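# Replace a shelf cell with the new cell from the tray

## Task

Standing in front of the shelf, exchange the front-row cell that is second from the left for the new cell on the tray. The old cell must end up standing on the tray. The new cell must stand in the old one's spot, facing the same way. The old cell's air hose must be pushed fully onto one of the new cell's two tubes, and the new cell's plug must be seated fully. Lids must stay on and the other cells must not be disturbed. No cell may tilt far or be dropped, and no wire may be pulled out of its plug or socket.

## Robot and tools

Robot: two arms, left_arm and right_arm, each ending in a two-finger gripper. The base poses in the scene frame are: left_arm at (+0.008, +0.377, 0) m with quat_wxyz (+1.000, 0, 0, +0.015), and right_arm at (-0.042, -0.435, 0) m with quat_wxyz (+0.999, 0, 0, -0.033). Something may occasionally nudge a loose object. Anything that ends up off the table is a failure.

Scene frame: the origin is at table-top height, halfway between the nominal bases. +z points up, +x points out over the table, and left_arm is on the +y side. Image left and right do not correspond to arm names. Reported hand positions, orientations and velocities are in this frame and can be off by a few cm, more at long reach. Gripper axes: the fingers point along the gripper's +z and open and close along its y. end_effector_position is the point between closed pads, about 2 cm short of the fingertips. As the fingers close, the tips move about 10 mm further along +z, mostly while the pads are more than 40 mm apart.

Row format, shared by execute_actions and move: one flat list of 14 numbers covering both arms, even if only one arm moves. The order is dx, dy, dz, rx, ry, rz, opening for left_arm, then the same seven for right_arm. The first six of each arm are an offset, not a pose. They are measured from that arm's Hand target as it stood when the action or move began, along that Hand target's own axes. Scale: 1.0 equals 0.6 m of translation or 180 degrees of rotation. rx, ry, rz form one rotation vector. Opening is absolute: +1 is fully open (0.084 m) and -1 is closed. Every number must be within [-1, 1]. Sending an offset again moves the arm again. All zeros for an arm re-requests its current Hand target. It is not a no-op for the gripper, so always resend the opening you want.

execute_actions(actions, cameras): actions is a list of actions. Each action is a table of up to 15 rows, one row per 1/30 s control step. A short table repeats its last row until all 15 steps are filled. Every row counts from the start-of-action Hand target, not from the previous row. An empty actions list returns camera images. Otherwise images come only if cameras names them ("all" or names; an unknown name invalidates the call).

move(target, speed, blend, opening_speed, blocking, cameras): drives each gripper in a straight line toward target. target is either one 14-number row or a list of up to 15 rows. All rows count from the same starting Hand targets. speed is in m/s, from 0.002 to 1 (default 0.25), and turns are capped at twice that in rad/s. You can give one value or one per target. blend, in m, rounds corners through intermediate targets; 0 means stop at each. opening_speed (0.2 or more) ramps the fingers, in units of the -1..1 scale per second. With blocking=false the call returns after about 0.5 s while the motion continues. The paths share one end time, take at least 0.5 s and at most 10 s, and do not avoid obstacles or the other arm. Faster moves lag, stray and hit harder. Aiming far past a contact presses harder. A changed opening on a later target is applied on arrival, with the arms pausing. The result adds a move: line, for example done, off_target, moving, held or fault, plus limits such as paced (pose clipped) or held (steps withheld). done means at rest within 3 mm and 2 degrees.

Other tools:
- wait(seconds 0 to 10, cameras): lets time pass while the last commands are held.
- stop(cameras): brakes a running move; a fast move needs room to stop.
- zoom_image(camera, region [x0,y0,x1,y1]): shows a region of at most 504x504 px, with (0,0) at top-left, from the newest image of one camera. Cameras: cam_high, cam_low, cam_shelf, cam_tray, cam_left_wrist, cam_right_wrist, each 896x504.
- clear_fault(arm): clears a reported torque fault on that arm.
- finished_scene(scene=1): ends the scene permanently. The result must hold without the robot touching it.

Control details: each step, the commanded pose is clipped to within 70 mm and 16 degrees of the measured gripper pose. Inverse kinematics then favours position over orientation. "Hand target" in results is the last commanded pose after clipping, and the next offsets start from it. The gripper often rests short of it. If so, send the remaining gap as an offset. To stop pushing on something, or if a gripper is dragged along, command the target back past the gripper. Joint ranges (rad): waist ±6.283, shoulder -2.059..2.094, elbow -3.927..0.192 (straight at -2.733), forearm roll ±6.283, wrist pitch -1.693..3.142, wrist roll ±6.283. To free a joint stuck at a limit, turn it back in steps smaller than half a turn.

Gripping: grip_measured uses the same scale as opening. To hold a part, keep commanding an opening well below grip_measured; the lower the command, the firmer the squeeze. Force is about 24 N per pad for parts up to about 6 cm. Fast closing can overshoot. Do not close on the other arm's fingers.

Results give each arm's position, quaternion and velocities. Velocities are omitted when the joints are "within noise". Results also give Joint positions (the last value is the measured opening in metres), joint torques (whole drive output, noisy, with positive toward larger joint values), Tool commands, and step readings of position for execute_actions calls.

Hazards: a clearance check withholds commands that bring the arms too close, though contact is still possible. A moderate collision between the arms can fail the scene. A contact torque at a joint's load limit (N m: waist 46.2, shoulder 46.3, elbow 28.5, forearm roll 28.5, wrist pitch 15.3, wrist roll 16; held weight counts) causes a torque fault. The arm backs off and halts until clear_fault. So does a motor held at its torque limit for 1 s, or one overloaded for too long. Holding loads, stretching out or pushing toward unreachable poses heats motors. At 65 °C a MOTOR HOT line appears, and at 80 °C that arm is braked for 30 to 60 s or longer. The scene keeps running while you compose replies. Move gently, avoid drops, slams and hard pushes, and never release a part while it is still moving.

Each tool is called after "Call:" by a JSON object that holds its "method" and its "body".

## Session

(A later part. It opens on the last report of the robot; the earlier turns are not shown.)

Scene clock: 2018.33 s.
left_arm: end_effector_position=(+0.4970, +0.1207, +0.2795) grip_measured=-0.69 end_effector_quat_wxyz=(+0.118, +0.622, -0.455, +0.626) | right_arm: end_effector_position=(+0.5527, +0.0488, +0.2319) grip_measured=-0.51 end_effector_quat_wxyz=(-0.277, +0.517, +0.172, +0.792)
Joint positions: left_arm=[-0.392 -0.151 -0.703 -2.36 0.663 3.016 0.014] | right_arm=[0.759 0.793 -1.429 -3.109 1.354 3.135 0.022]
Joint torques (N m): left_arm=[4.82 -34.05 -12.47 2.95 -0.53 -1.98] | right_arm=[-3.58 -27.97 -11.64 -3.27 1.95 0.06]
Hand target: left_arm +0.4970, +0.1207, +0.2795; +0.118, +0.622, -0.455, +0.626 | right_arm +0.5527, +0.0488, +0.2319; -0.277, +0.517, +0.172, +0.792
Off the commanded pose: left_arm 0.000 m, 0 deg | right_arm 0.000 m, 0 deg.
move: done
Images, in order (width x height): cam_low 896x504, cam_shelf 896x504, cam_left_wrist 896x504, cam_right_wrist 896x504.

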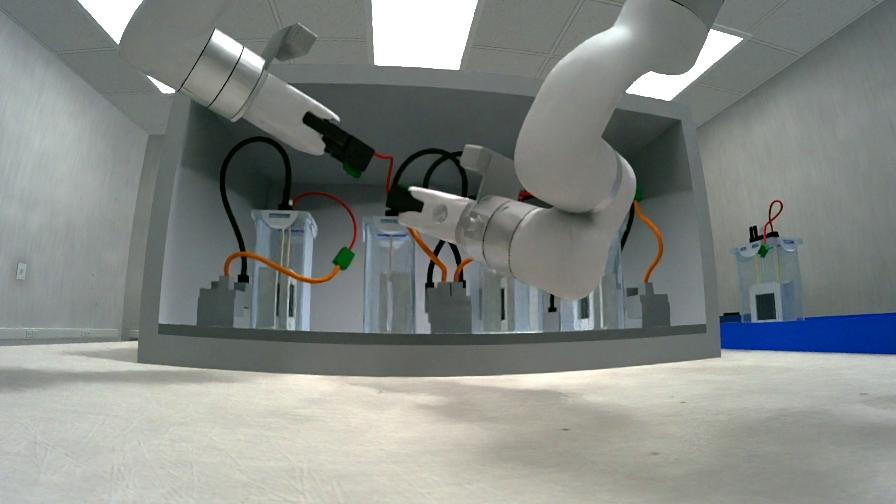

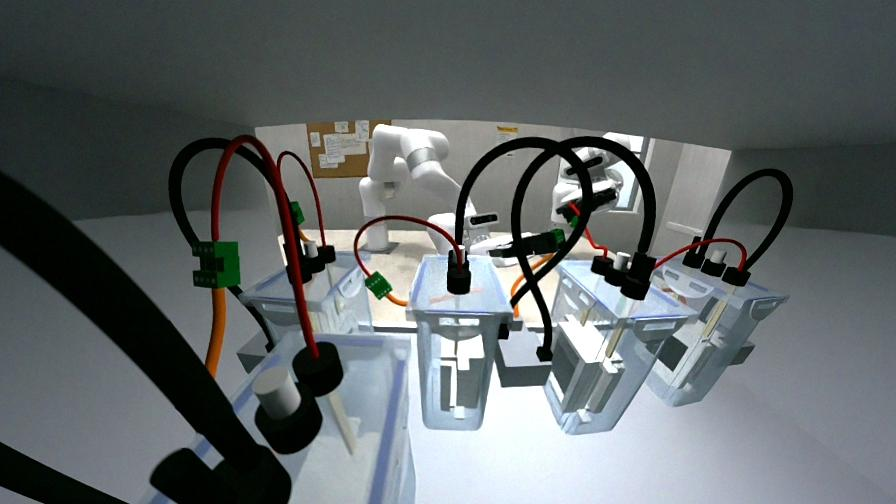

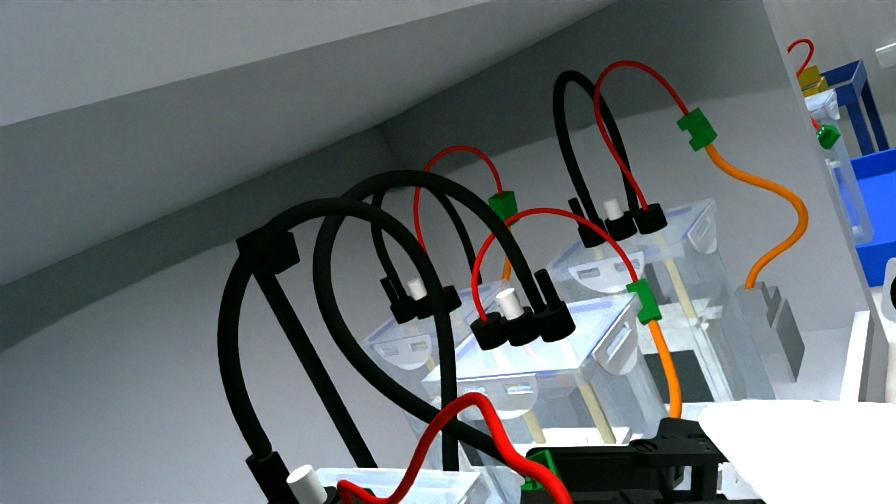

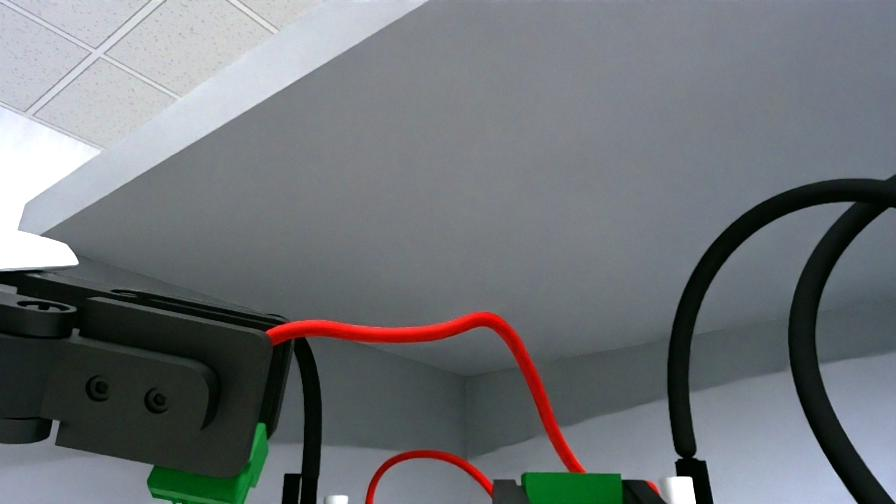

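Call:
{"method": "zoom_image", "body": {"camera": "cam_left_wrist", "region": [490, 430, 590, 504]}}

Call:
{"method": "zoom_image", "body": {"camera": "cam_right_wrist", "region": [130, 400, 300, 504]}}

Scaled by 5.040 from the camera's 896x504 image, which has a finer 1280x720 frame.

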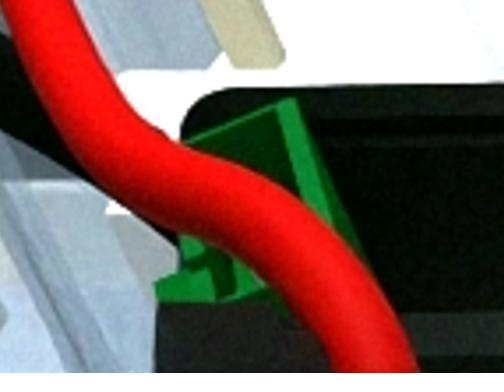

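Scaled by 2.965 from the camera's 896x504 image, which has a finer 1280x720 frame.

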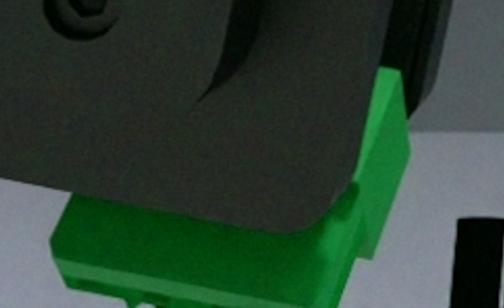

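Call:
{"method": "move", "body": {"target": [0.0407, -0.0768, 0.0493, 0.1331, 0.0318, -0.1519, -1, 0, 0, 0, 0, 0, 0, -1], "speed": 0.1, "cameras": ["cam_left_wrist", "cam_right_wrist", "cam_shelf"]}}

Scene clock: 2049.93 s.
left_arm: end_effector_position=(+0.5449, +0.1150, +0.3151) grip_measured=-0.69 end_effector_quat_wxyz=(+0.153, +0.691, -0.152, +0.690) | right_arm: end_effector_position=(+0.5527, +0.0488, +0.2319) grip_measured=-0.51 end_effector_quat_wxyz=(-0.277, +0.517, +0.172, +0.792)
Joint positions: left_arm=[-0.492 -0.064 -0.801 -3.181 0.707 3.169 0.014] | right_arm=[0.759 0.793 -1.429 -3.109 1.354 3.135 0.022]
Joint torques (N m): left_arm=[-4.44 -19.7 -20.04 -3.03 5.11 1.93] | right_arm=[-3.54 -28.28 -11.75 -3.44 2.07 0.63]
Hand target: left_arm +0.5449, +0.1150, +0.3151; +0.153, +0.691, -0.151, +0.690 | right_arm +0.5527, +0.0488, +0.2319; -0.277, +0.517, +0.172, +0.792
Off the commanded pose: left_arm 0.000 m, 0 deg | right_arm 0.000 m, 0 deg.
move: done
Images, in order (width x height): cam_shelf 896x504, cam_left_wrist 896x504, cam_right_wrist 896x504.

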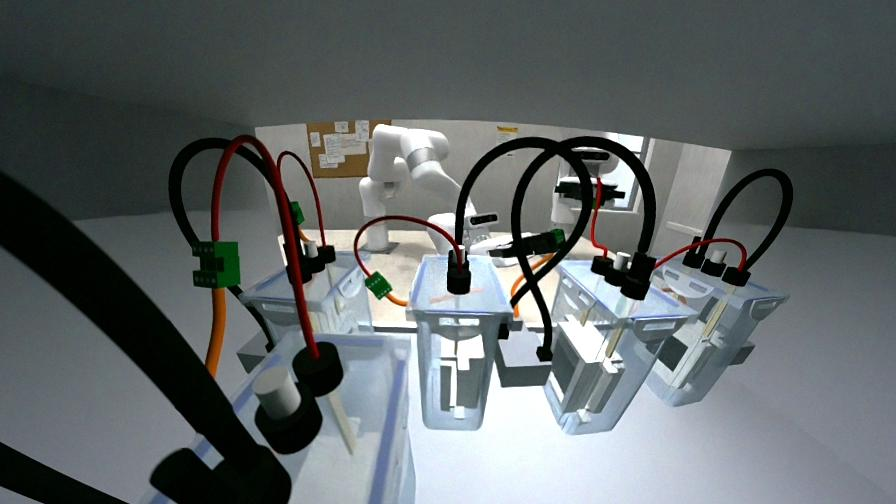

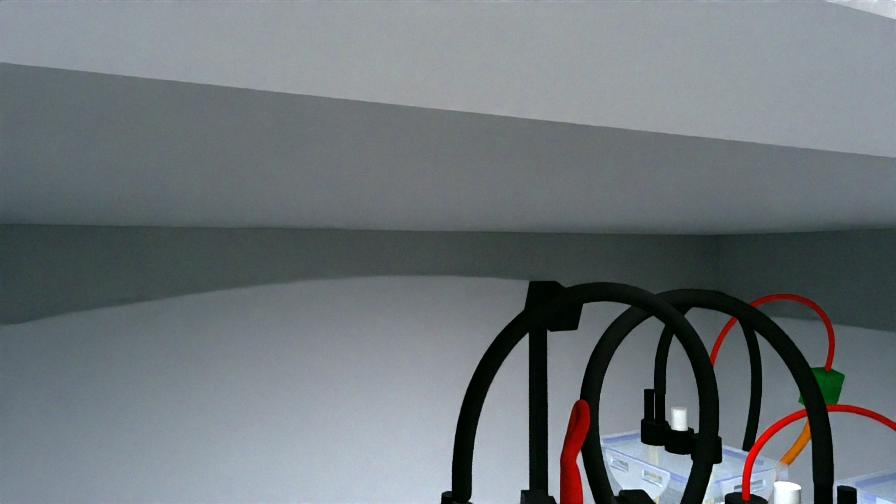

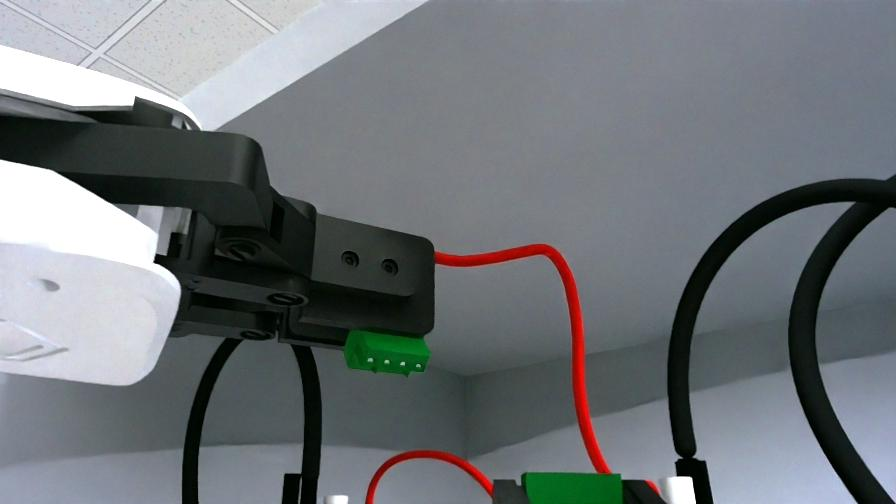

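Call:
{"method": "move", "body": {"target": [-0.02, 0.06, 0.02, 0, 0, 0, -1, 0, 0, 0, 0, 0, 0, -1], "speed": 0.1, "cameras": ["cam_shelf"]}}

Call:
{"method": "zoom_image", "body": {"camera": "cam_shelf", "region": [530, 175, 590, 225]}}

Scene clock: 2053.57 s.
left_arm: end_effector_position=(+0.5406, +0.0773, +0.3032) grip_measured=-0.69 end_effector_quat_wxyz=(+0.153, +0.691, -0.151, +0.690) | right_arm: end_effector_position=(+0.5527, +0.0488, +0.2319) grip_measured=-0.51 end_effector_quat_wxyz=(-0.277, +0.517, +0.172, +0.792)
Joint positions: left_arm=[-0.573 0.003 -0.837 -3.3 0.744 3.256 0.014] | right_arm=[0.759 0.793 -1.429 -3.109 1.354 3.135 0.022]
Joint torques (N m): left_arm=[-4.26 -21.19 -19.8 -3.05 5.04 1.94] | right_arm=[-3.36 -28.37 -11.75 -3.56 1.99 1.02]
Hand target: left_arm +0.5406, +0.0773, +0.3032; +0.153, +0.691, -0.151, +0.690 | right_arm +0.5527, +0.0488, +0.2319; -0.277, +0.517, +0.172, +0.792
Off the commanded pose: left_arm 0.000 m, 0 deg | right_arm 0.000 m, 0 deg.
move: done
Images, in order (width x height): cam_shelf 896x504.

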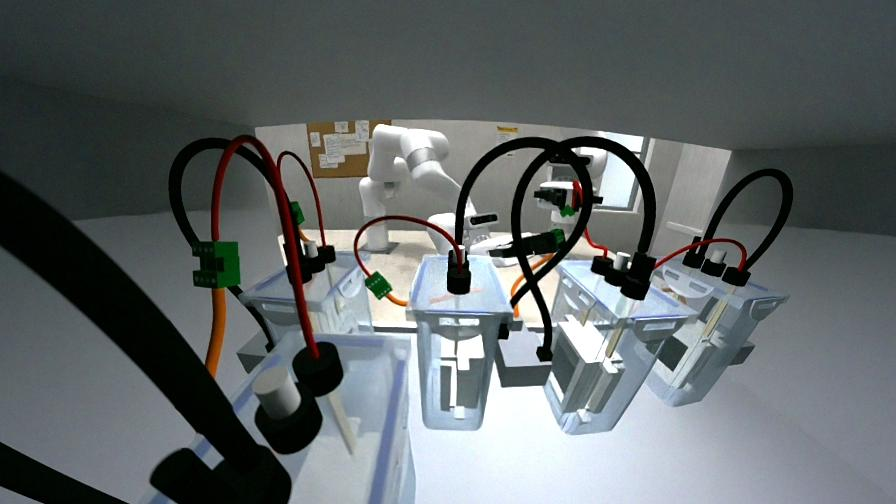

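Scaled by 8.400 from the camera's 896x504 image, which has a finer 1280x720 frame.

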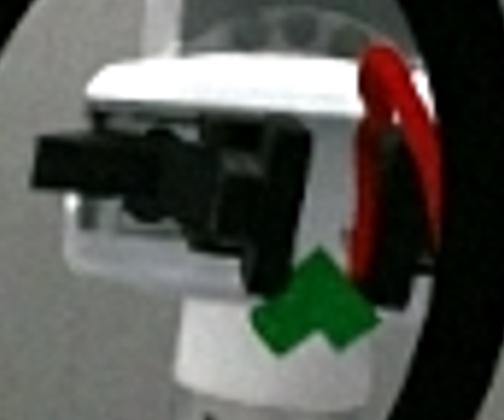

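Call:
{"method": "zoom_image", "body": {"camera": "cam_shelf", "region": [553, 195, 583, 221]}}

Call:
{"method": "zoom_image", "body": {"camera": "cam_shelf", "region": [535, 222, 575, 256]}}

Scaled by 16.800 from the camera's 896x504 image, which has a finer 1280x720 frame.

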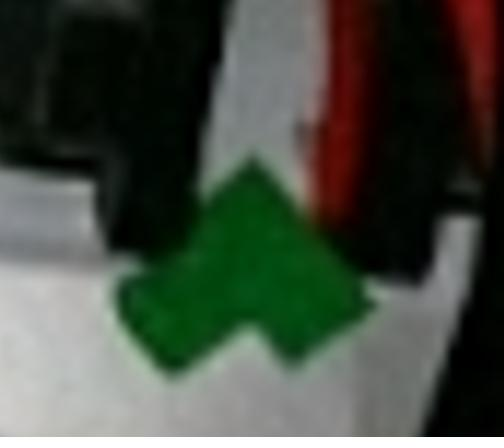

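Scaled by 12.600 from the camera's 896x504 image, which has a finer 1280x720 frame.

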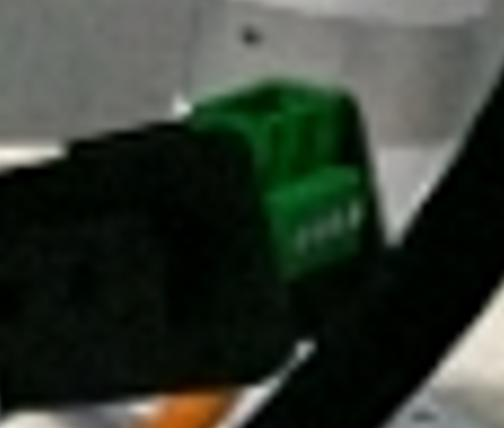

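Call:
{"method": "move", "body": {"target": [0.0117, 0.0365, 0.0163, -0.15, 0, 0, -1, 0, 0, 0, 0, 0, 0, -1], "speed": 0.1}}

Call:
{"method": "move", "body": {"target": [0, 0, 0, 0, 0, 0.2778, -1, 0, 0, 0, 0, 0, 0, -1], "speed": 0.2, "cameras": ["cam_shelf", "cam_right_wrist", "cam_low", "cam_left_wrist"]}}

Call:
{"method": "zoom_image", "body": {"camera": "cam_shelf", "region": [530, 190, 590, 250]}}

Call:
{"method": "zoom_image", "body": {"camera": "cam_right_wrist", "region": [440, 330, 700, 504]}}

Scene clock: 2117.73 s.
left_arm: end_effector_position=(+0.5403, +0.0533, +0.3103) grip_measured=-0.69 end_effector_quat_wxyz=(+0.310, +0.636, -0.308, +0.636) | right_arm: end_effector_position=(+0.5527, +0.0488, +0.2319) grip_measured=-0.51 end_effector_quat_wxyz=(-0.277, +0.517, +0.172, +0.792)
Joint positions: left_arm=[-0.432 0.066 -0.907 -2.45 0.862 2.644 0.014] | right_arm=[0.759 0.793 -1.429 -3.109 1.354 3.135 0.022]
Joint torques (N m): left_arm=[4.61 -24 -20.16 2.43 4.89 -2] | right_arm=[-3.59 -28.47 -12.12 -3.35 1.99 1.54]
Hand target: left_arm +0.5403, +0.0533, +0.3103; +0.310, +0.636, -0.308, +0.636 | right_arm +0.5527, +0.0488, +0.2319; -0.277, +0.517, +0.172, +0.792
Off the commanded pose: left_arm 0.000 m, 0 deg | right_arm 0.000 m, 0 deg.
move: done

Scene clock: 2120.40 s.
left_arm: end_effector_position=(+0.5403, +0.0534, +0.3103) grip_measured=-0.69 end_effector_quat_wxyz=(+0.012, +0.446, -0.548, +0.708) | right_arm: end_effector_position=(+0.5527, +0.0488, +0.2319) grip_measured=-0.51 end_effector_quat_wxyz=(-0.277, +0.517, +0.172, +0.792)
Joint positions: left_arm=[-0.432 0.066 -0.907 -2.45 0.862 3.517 0.014] | right_arm=[0.759 0.793 -1.429 -3.109 1.354 3.135 0.022]
Joint torques (N m): left_arm=[-4.13 -26.95 -12.57 -3.31 4.82 1.86] | right_arm=[-3.27 -28.46 -12.12 -3.5 1.97 1.74]
Hand target: left_arm +0.5403, +0.0533, +0.3103; +0.013, +0.446, -0.548, +0.708 | right_arm +0.5527, +0.0488, +0.2319; -0.277, +0.517, +0.172, +0.792
Off the commanded pose: left_arm 0.000 m, 0 deg | right_arm 0.000 m, 0 deg.
move: done
Images, in order (width x height): cam_low 896x504, cam_shelf 896x504, cam_left_wrist 896x504, cam_right_wrist 896x504.

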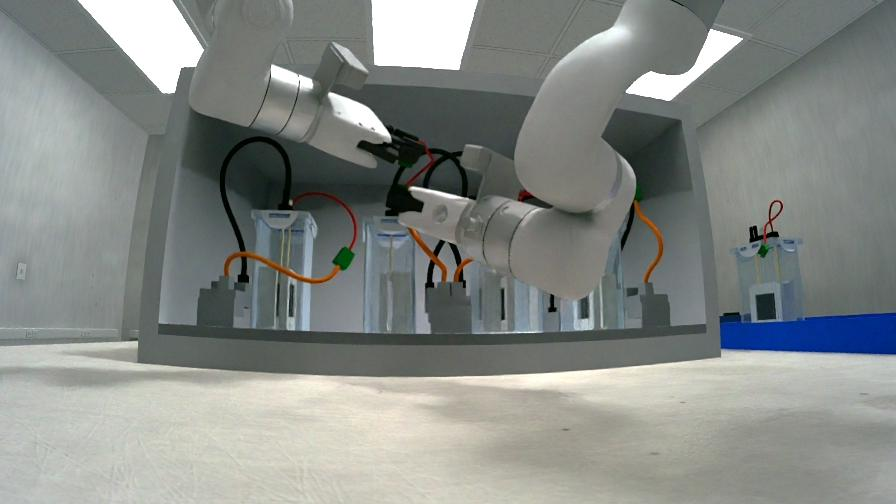

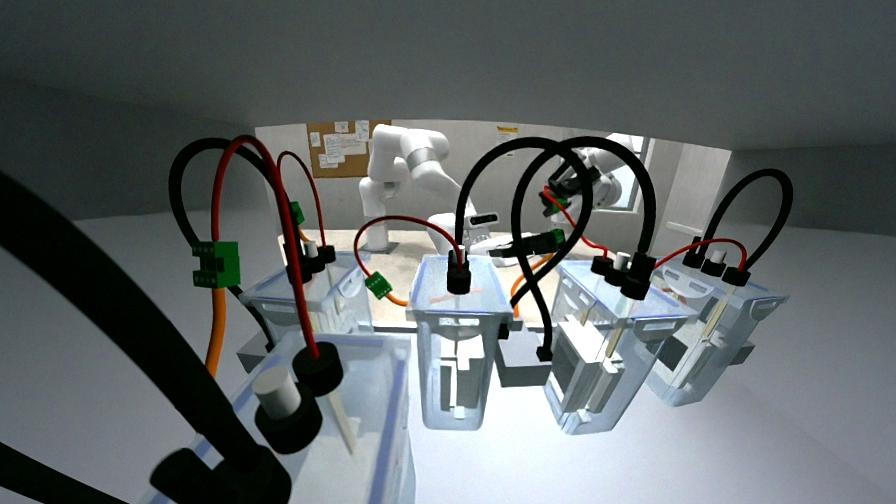

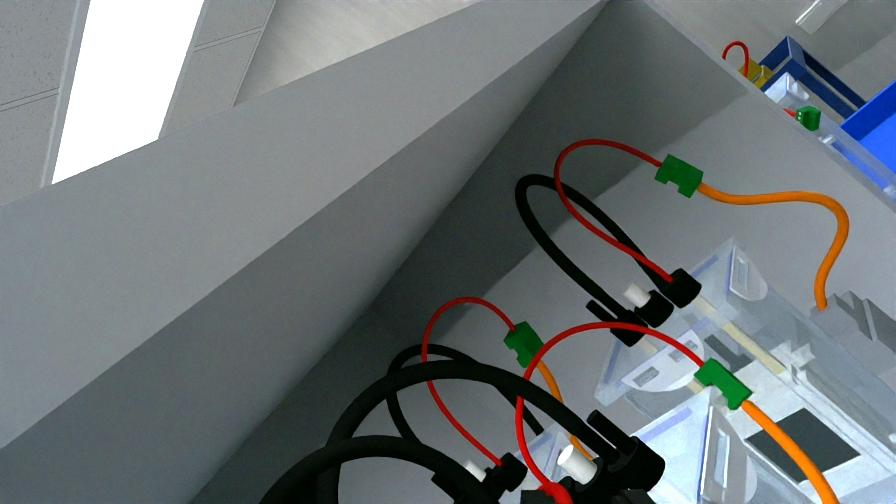

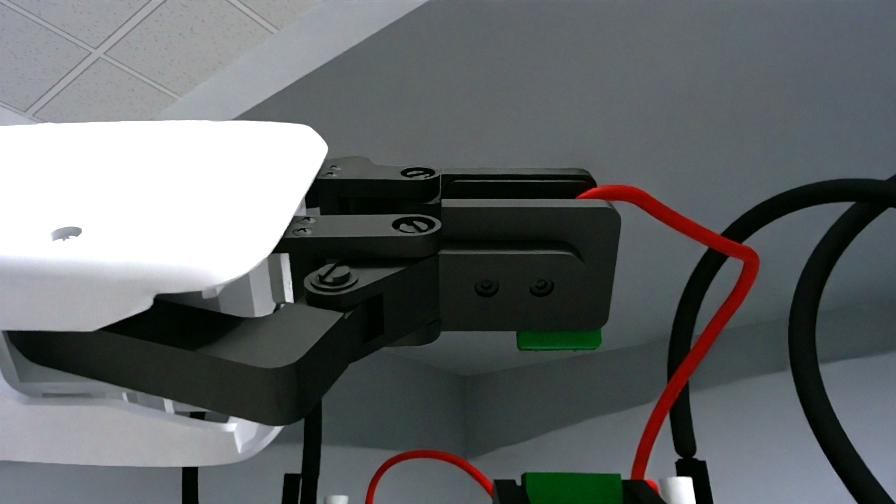

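Scaled by 8.400 from the camera's 896x504 image, which has a finer 1280x720 frame.

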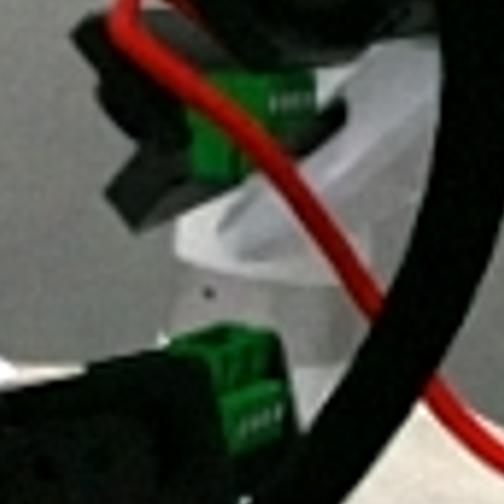

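Scaled by 1.938 from the camera's 896x504 image, which has a finer 1280x720 frame.

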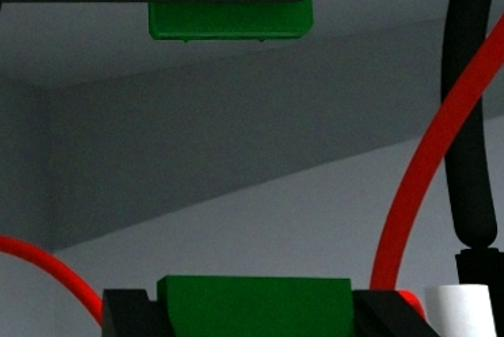

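Call:
{"method": "move", "body": {"target": [-0.02295, 0.0351, 0, 0, 0, 0, -1, 0, 0, 0, 0, 0, 0, -1], "speed": 0.06, "cameras": ["cam_shelf", "cam_right_wrist", "cam_high"]}}

Call:
{"method": "zoom_image", "body": {"camera": "cam_shelf", "region": [535, 200, 585, 250]}}

Call:
{"method": "zoom_image", "body": {"camera": "cam_right_wrist", "region": [460, 380, 680, 504]}}

Scene clock: 2138.50 s.
left_arm: end_effector_position=(+0.5379, +0.0514, +0.2854) grip_measured=-0.69 end_effector_quat_wxyz=(+0.013, +0.446, -0.548, +0.708) | right_arm: end_effector_position=(+0.5527, +0.0488, +0.2319) grip_measured=-0.51 end_effector_quat_wxyz=(-0.277, +0.517, +0.172, +0.792)
Joint positions: left_arm=[-0.431 0.109 -0.885 -2.482 0.914 3.569 0.014] | right_arm=[0.759 0.793 -1.429 -3.109 1.354 3.135 0.022]
Joint torques (N m): left_arm=[4.85 -24.8 -12.28 -3.2 4.84 1.89] | right_arm=[-3.58 -28.45 -12.18 -3.41 2.07 1.79]
Hand target: left_arm +0.5379, +0.0514, +0.2853; +0.013, +0.446, -0.548, +0.708 | right_arm +0.5527, +0.0488, +0.2319; -0.277, +0.517, +0.172, +0.792
Off the commanded pose: left_arm 0.000 m, 0 deg | right_arm 0.000 m, 0 deg.
move: done
Images, in order (width x height): cam_high 896x504, cam_shelf 896x504, cam_right_wrist 896x504.

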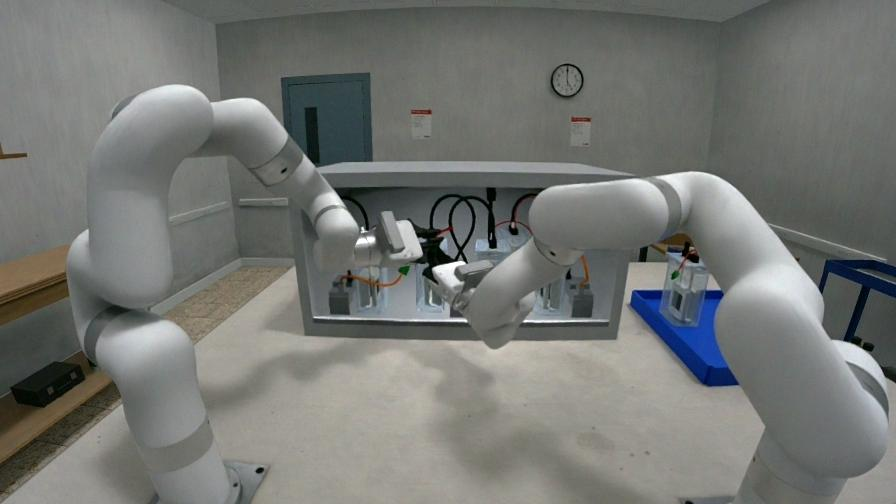

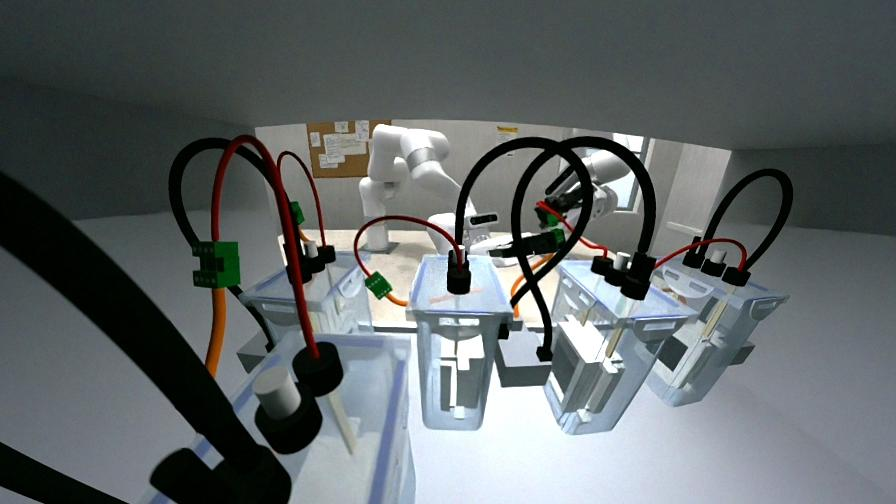

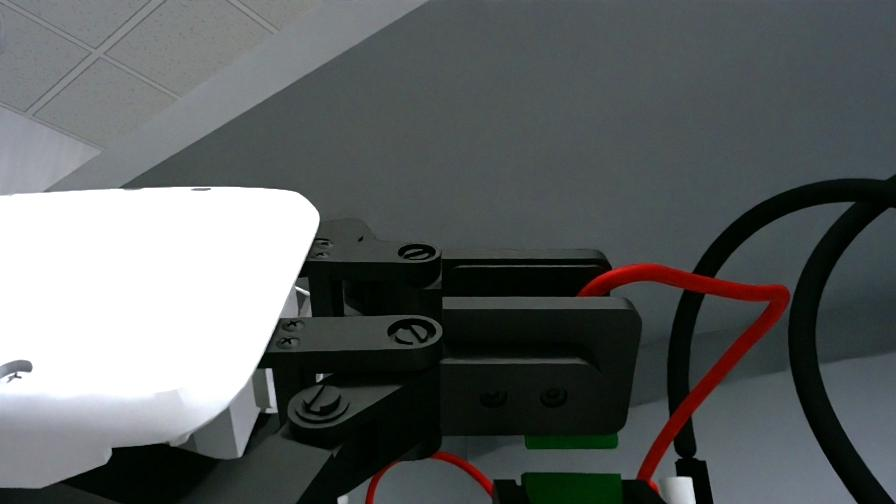

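Scaled by 10.080 from the camera's 896x504 image, which has a finer 1280x720 frame.

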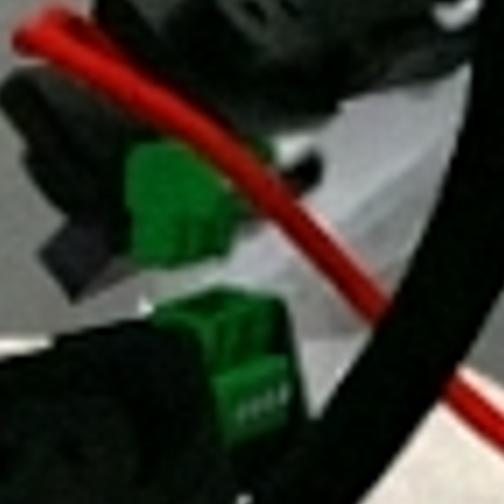

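Scaled by 2.291 from the camera's 896x504 image, which has a finer 1280x720 frame.

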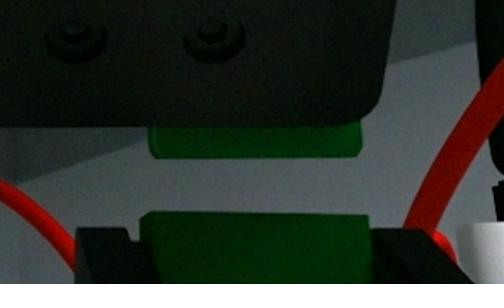

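Call:
{"method": "move", "body": {"target": [0.02143, -0.02553, 0, 0, 0, 0, -1, 0, 0, 0, 0, 0, 0, -1], "speed": 0.06, "cameras": ["cam_shelf"]}}

Call:
{"method": "zoom_image", "body": {"camera": "cam_shelf", "region": [535, 185, 585, 235]}}

Scene clock: 2149.97 s.
left_arm: end_effector_position=(+0.5379, +0.0515, +0.3053) grip_measured=-0.69 end_effector_quat_wxyz=(+0.013, +0.446, -0.548, +0.708) | right_arm: end_effector_position=(+0.5527, +0.0488, +0.2319) grip_measured=-0.51 end_effector_quat_wxyz=(-0.277, +0.517, +0.172, +0.792)
Joint positions: left_arm=[-0.436 0.071 -0.898 -2.463 0.87 3.532 0.014] | right_arm=[0.759 0.793 -1.429 -3.109 1.354 3.135 0.022]
Joint torques (N m): left_arm=[-4.77 -41.69 -20.28 2.72 0.19 -2.15] | right_arm=[-3.61 -28.74 -12.12 -3.43 1.95 1.96]
Hand target: left_arm +0.5379, +0.0515, +0.3053; +0.013, +0.446, -0.548, +0.708 | right_arm +0.5527, +0.0488, +0.2319; -0.277, +0.517, +0.172, +0.792
Off the commanded pose: left_arm 0.000 m, 0 deg | right_arm 0.000 m, 0 deg.
move: done
Images, in order (width x height): cam_shelf 896x504.

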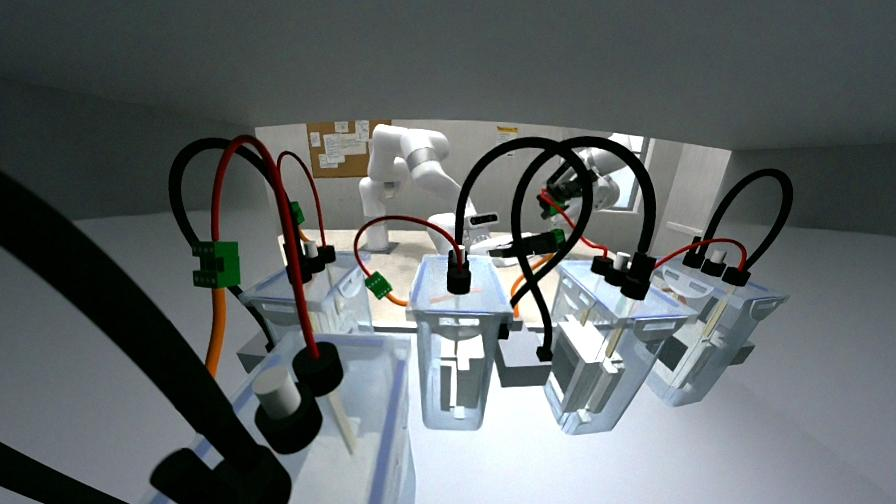

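Scaled by 10.080 from the camera's 896x504 image, which has a finer 1280x720 frame.

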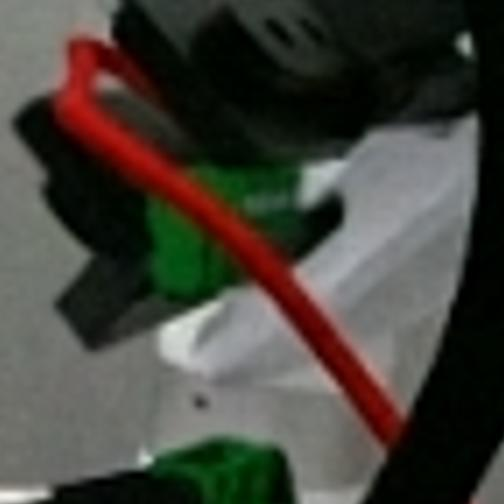

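Call:
{"method": "move", "body": {"target": [-0.02463, 0.02285, 0, 0, 0, 0, -1, 0, 0, 0, 0, 0, 0, -1], "speed": 0.06, "cameras": ["cam_shelf", "cam_right_wrist"]}}

Call:
{"method": "zoom_image", "body": {"camera": "cam_shelf", "region": [543, 210, 573, 240]}}

Call:
{"method": "zoom_image", "body": {"camera": "cam_shelf", "region": [540, 205, 580, 250]}}

Call:
{"method": "zoom_image", "body": {"camera": "cam_right_wrist", "region": [500, 420, 650, 504]}}

Scene clock: 2164.13 s.
left_arm: end_effector_position=(+0.5399, +0.0530, +0.2853) grip_measured=-0.69 end_effector_quat_wxyz=(+0.013, +0.446, -0.548, +0.708) | right_arm: end_effector_position=(+0.5527, +0.0488, +0.2319) grip_measured=-0.51 end_effector_quat_wxyz=(-0.277, +0.517, +0.172, +0.792)
Joint positions: left_arm=[-0.426 0.113 -0.889 -2.476 0.915 3.565 0.014] | right_arm=[0.759 0.793 -1.429 -3.109 1.354 3.135 0.022]
Joint torques (N m): left_arm=[4.78 -24.56 -12.11 -3.19 4.83 1.81] | right_arm=[-3.43 -28.62 -12.26 -3.61 1.9 1.86]
Hand target: left_arm +0.5399, +0.0530, +0.2853; +0.013, +0.446, -0.548, +0.708 | right_arm +0.5527, +0.0488, +0.2319; -0.277, +0.517, +0.172, +0.792
Off the commanded pose: left_arm 0.000 m, 0 deg | right_arm 0.000 m, 0 deg.
move: done
Images, in order (width x height): cam_shelf 896x504, cam_right_wrist 896x504.

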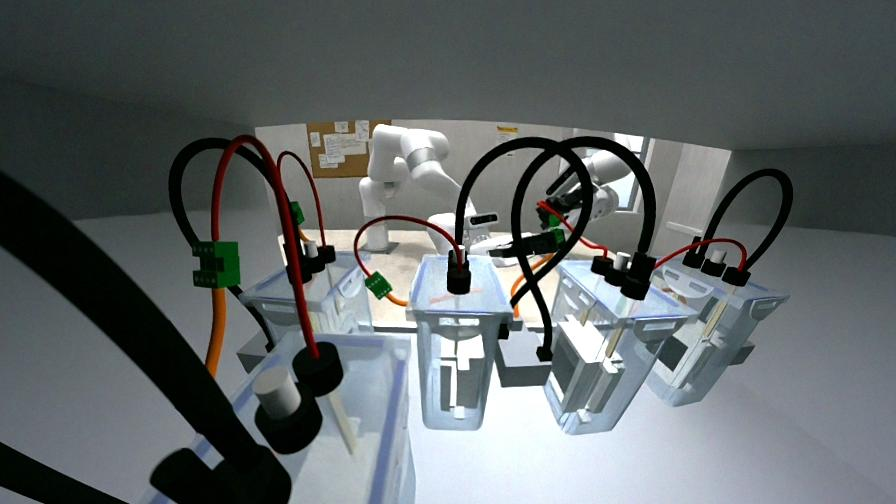

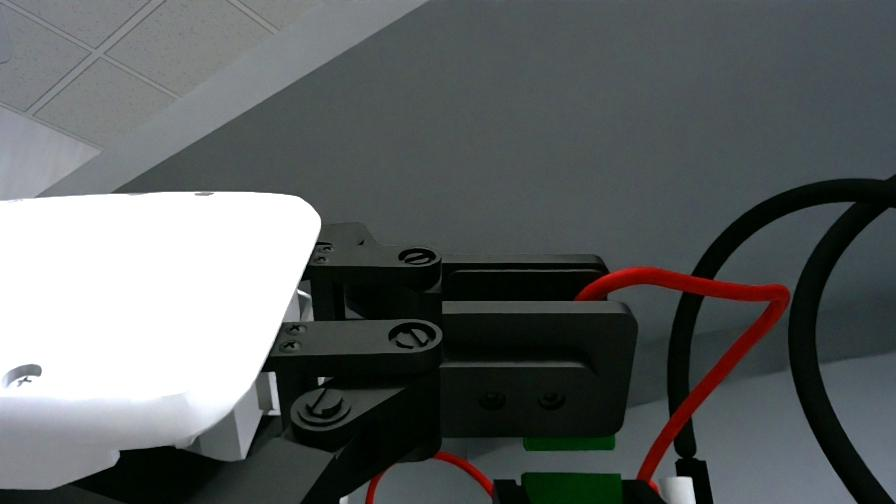

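Scaled by 16.800 from the camera's 896x504 image, which has a finer 1280x720 frame.

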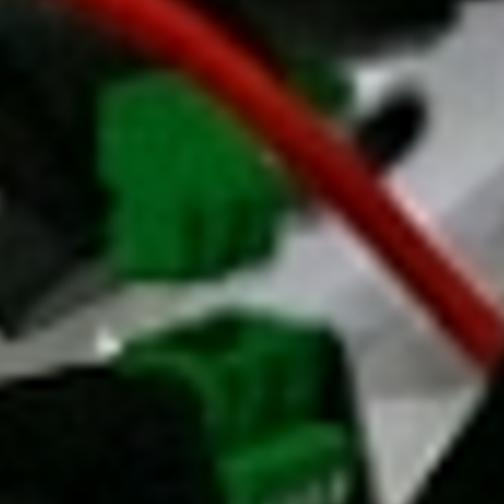

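Scaled by 11.200 from the camera's 896x504 image, which has a finer 1280x720 frame.

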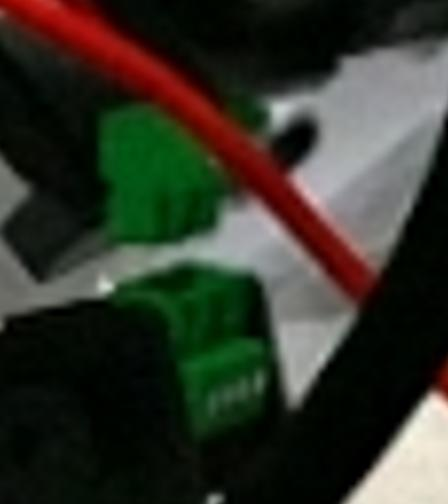

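Scaled by 3.360 from the camera's 896x504 image, which has a finer 1280x720 frame.

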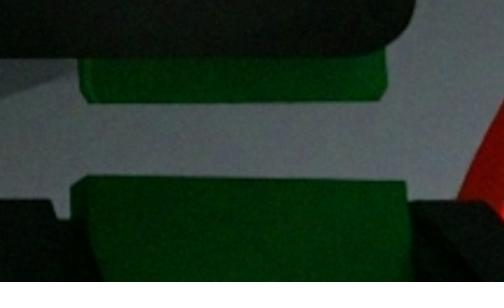

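Call:
{"method": "move", "body": {"target": [-0.00695, 0.00178, 0.001, 0, 0, 0, -1, 0, 0, 0, 0, 0, 0, -1], "speed": 0.03, "cameras": ["cam_shelf", "cam_right_wrist"]}}

Call:
{"method": "zoom_image", "body": {"camera": "cam_shelf", "region": [543, 210, 573, 240]}}

Call:
{"method": "zoom_image", "body": {"camera": "cam_right_wrist", "region": [500, 420, 650, 504]}}

Scene clock: 2174.90 s.
left_arm: end_effector_position=(+0.5422, +0.0540, +0.2818) grip_measured=-0.69 end_effector_quat_wxyz=(+0.013, +0.446, -0.548, +0.708) | right_arm: end_effector_position=(+0.5527, +0.0488, +0.2319) grip_measured=-0.51 end_effector_quat_wxyz=(-0.277, +0.517, +0.172, +0.792)
Joint positions: left_arm=[-0.42 0.125 -0.893 -2.474 0.924 3.568 0.014] | right_arm=[0.759 0.793 -1.429 -3.109 1.354 3.135 0.022]
Joint torques (N m): left_arm=[4.97 -25.08 -19.61 2.55 4.74 1.91] | right_arm=[-3.42 -28.85 -12.5 -3.45 1.94 1.98]
Hand target: left_arm +0.5422, +0.0540, +0.2818; +0.013, +0.446, -0.548, +0.708 | right_arm +0.5527, +0.0488, +0.2319; -0.277, +0.517, +0.172, +0.792
Off the commanded pose: left_arm 0.000 m, 0 deg | right_arm 0.000 m, 0 deg.
move: done
Images, in order (width x height): cam_shelf 896x504, cam_right_wrist 896x504.

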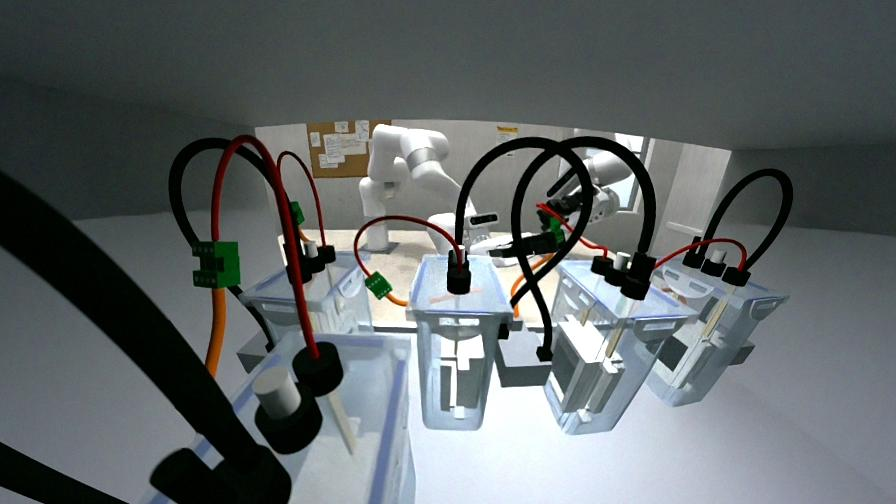

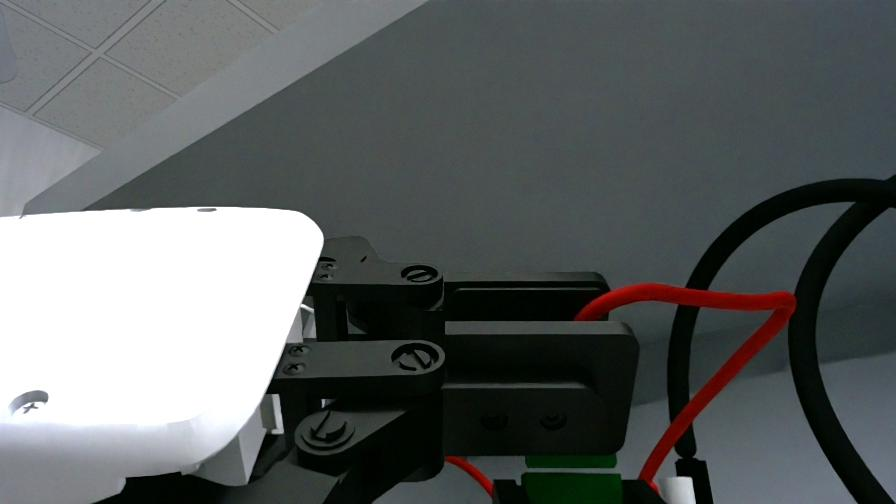

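Scaled by 16.800 from the camera's 896x504 image, which has a finer 1280x720 frame.

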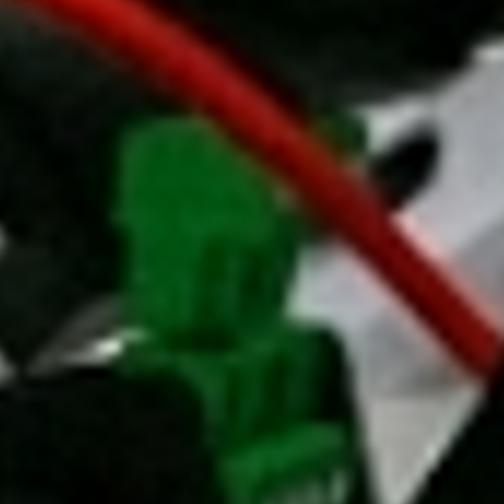

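Scaled by 3.360 from the camera's 896x504 image, which has a finer 1280x720 frame.

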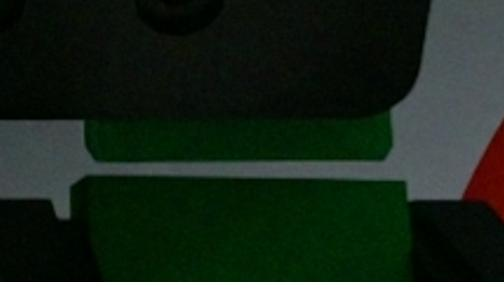

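Call:
{"method": "move", "body": {"target": [-0.00425, 0.00122, 0, 0, 0, 0, -1, 0, 0, 0, 0, 0, 0, -1], "speed": 0.02, "cameras": ["cam_shelf", "cam_right_wrist"]}}

Call:
{"method": "zoom_image", "body": {"camera": "cam_shelf", "region": [543, 210, 573, 240]}}

Call:
{"method": "zoom_image", "body": {"camera": "cam_right_wrist", "region": [500, 420, 650, 504]}}

Scene clock: 2180.60 s.
left_arm: end_effector_position=(+0.5434, +0.0550, +0.2795) grip_measured=-0.69 end_effector_quat_wxyz=(+0.013, +0.446, -0.548, +0.708) | right_arm: end_effector_position=(+0.5527, +0.0488, +0.2318) grip_measured=-0.51 end_effector_quat_wxyz=(-0.277, +0.517, +0.172, +0.792)
Joint positions: left_arm=[-0.417 0.132 -0.894 -2.472 0.93 3.569 0.014] | right_arm=[0.759 0.793 -1.429 -3.109 1.354 3.135 0.022]
Joint torques (N m): left_arm=[4.2 -24.89 -16.89 2.68 3.89 1.89] | right_arm=[-3.71 -33.57 -14.42 -3.37 4.61 1.92]
Hand target: left_arm +0.5434, +0.0549, +0.2796; +0.013, +0.446, -0.548, +0.708 | right_arm +0.5527, +0.0488, +0.2319; -0.277, +0.517, +0.172, +0.792
Off the commanded pose: left_arm 0.000 m, 0 deg | right_arm 0.000 m, 0 deg.
move: done
Images, in order (width x height): cam_shelf 896x504, cam_right_wrist 896x504.

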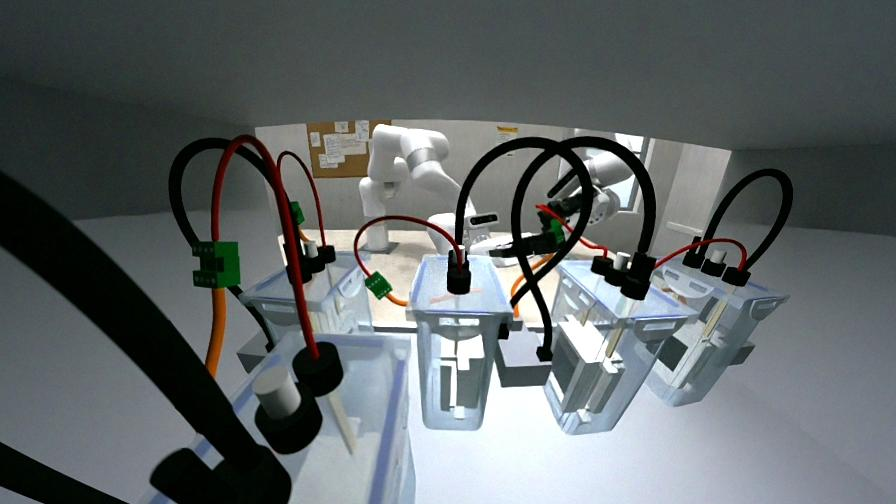

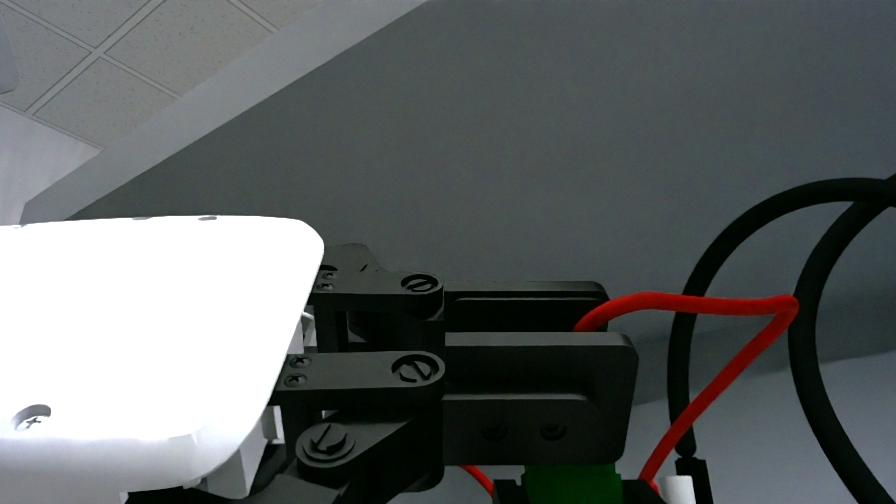

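Scaled by 16.800 from the camera's 896x504 image, which has a finer 1280x720 frame.

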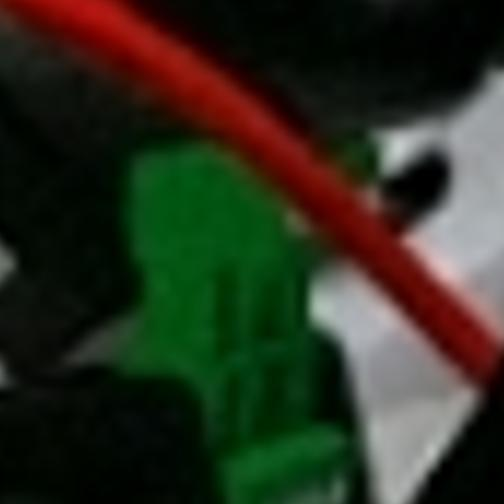

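Scaled by 3.360 from the camera's 896x504 image, which has a finer 1280x720 frame.

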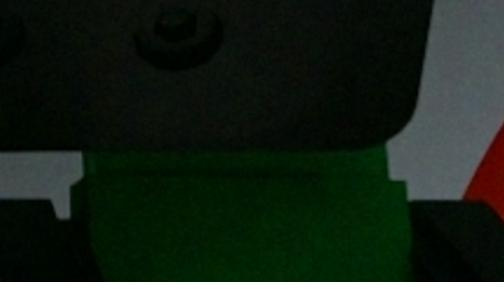

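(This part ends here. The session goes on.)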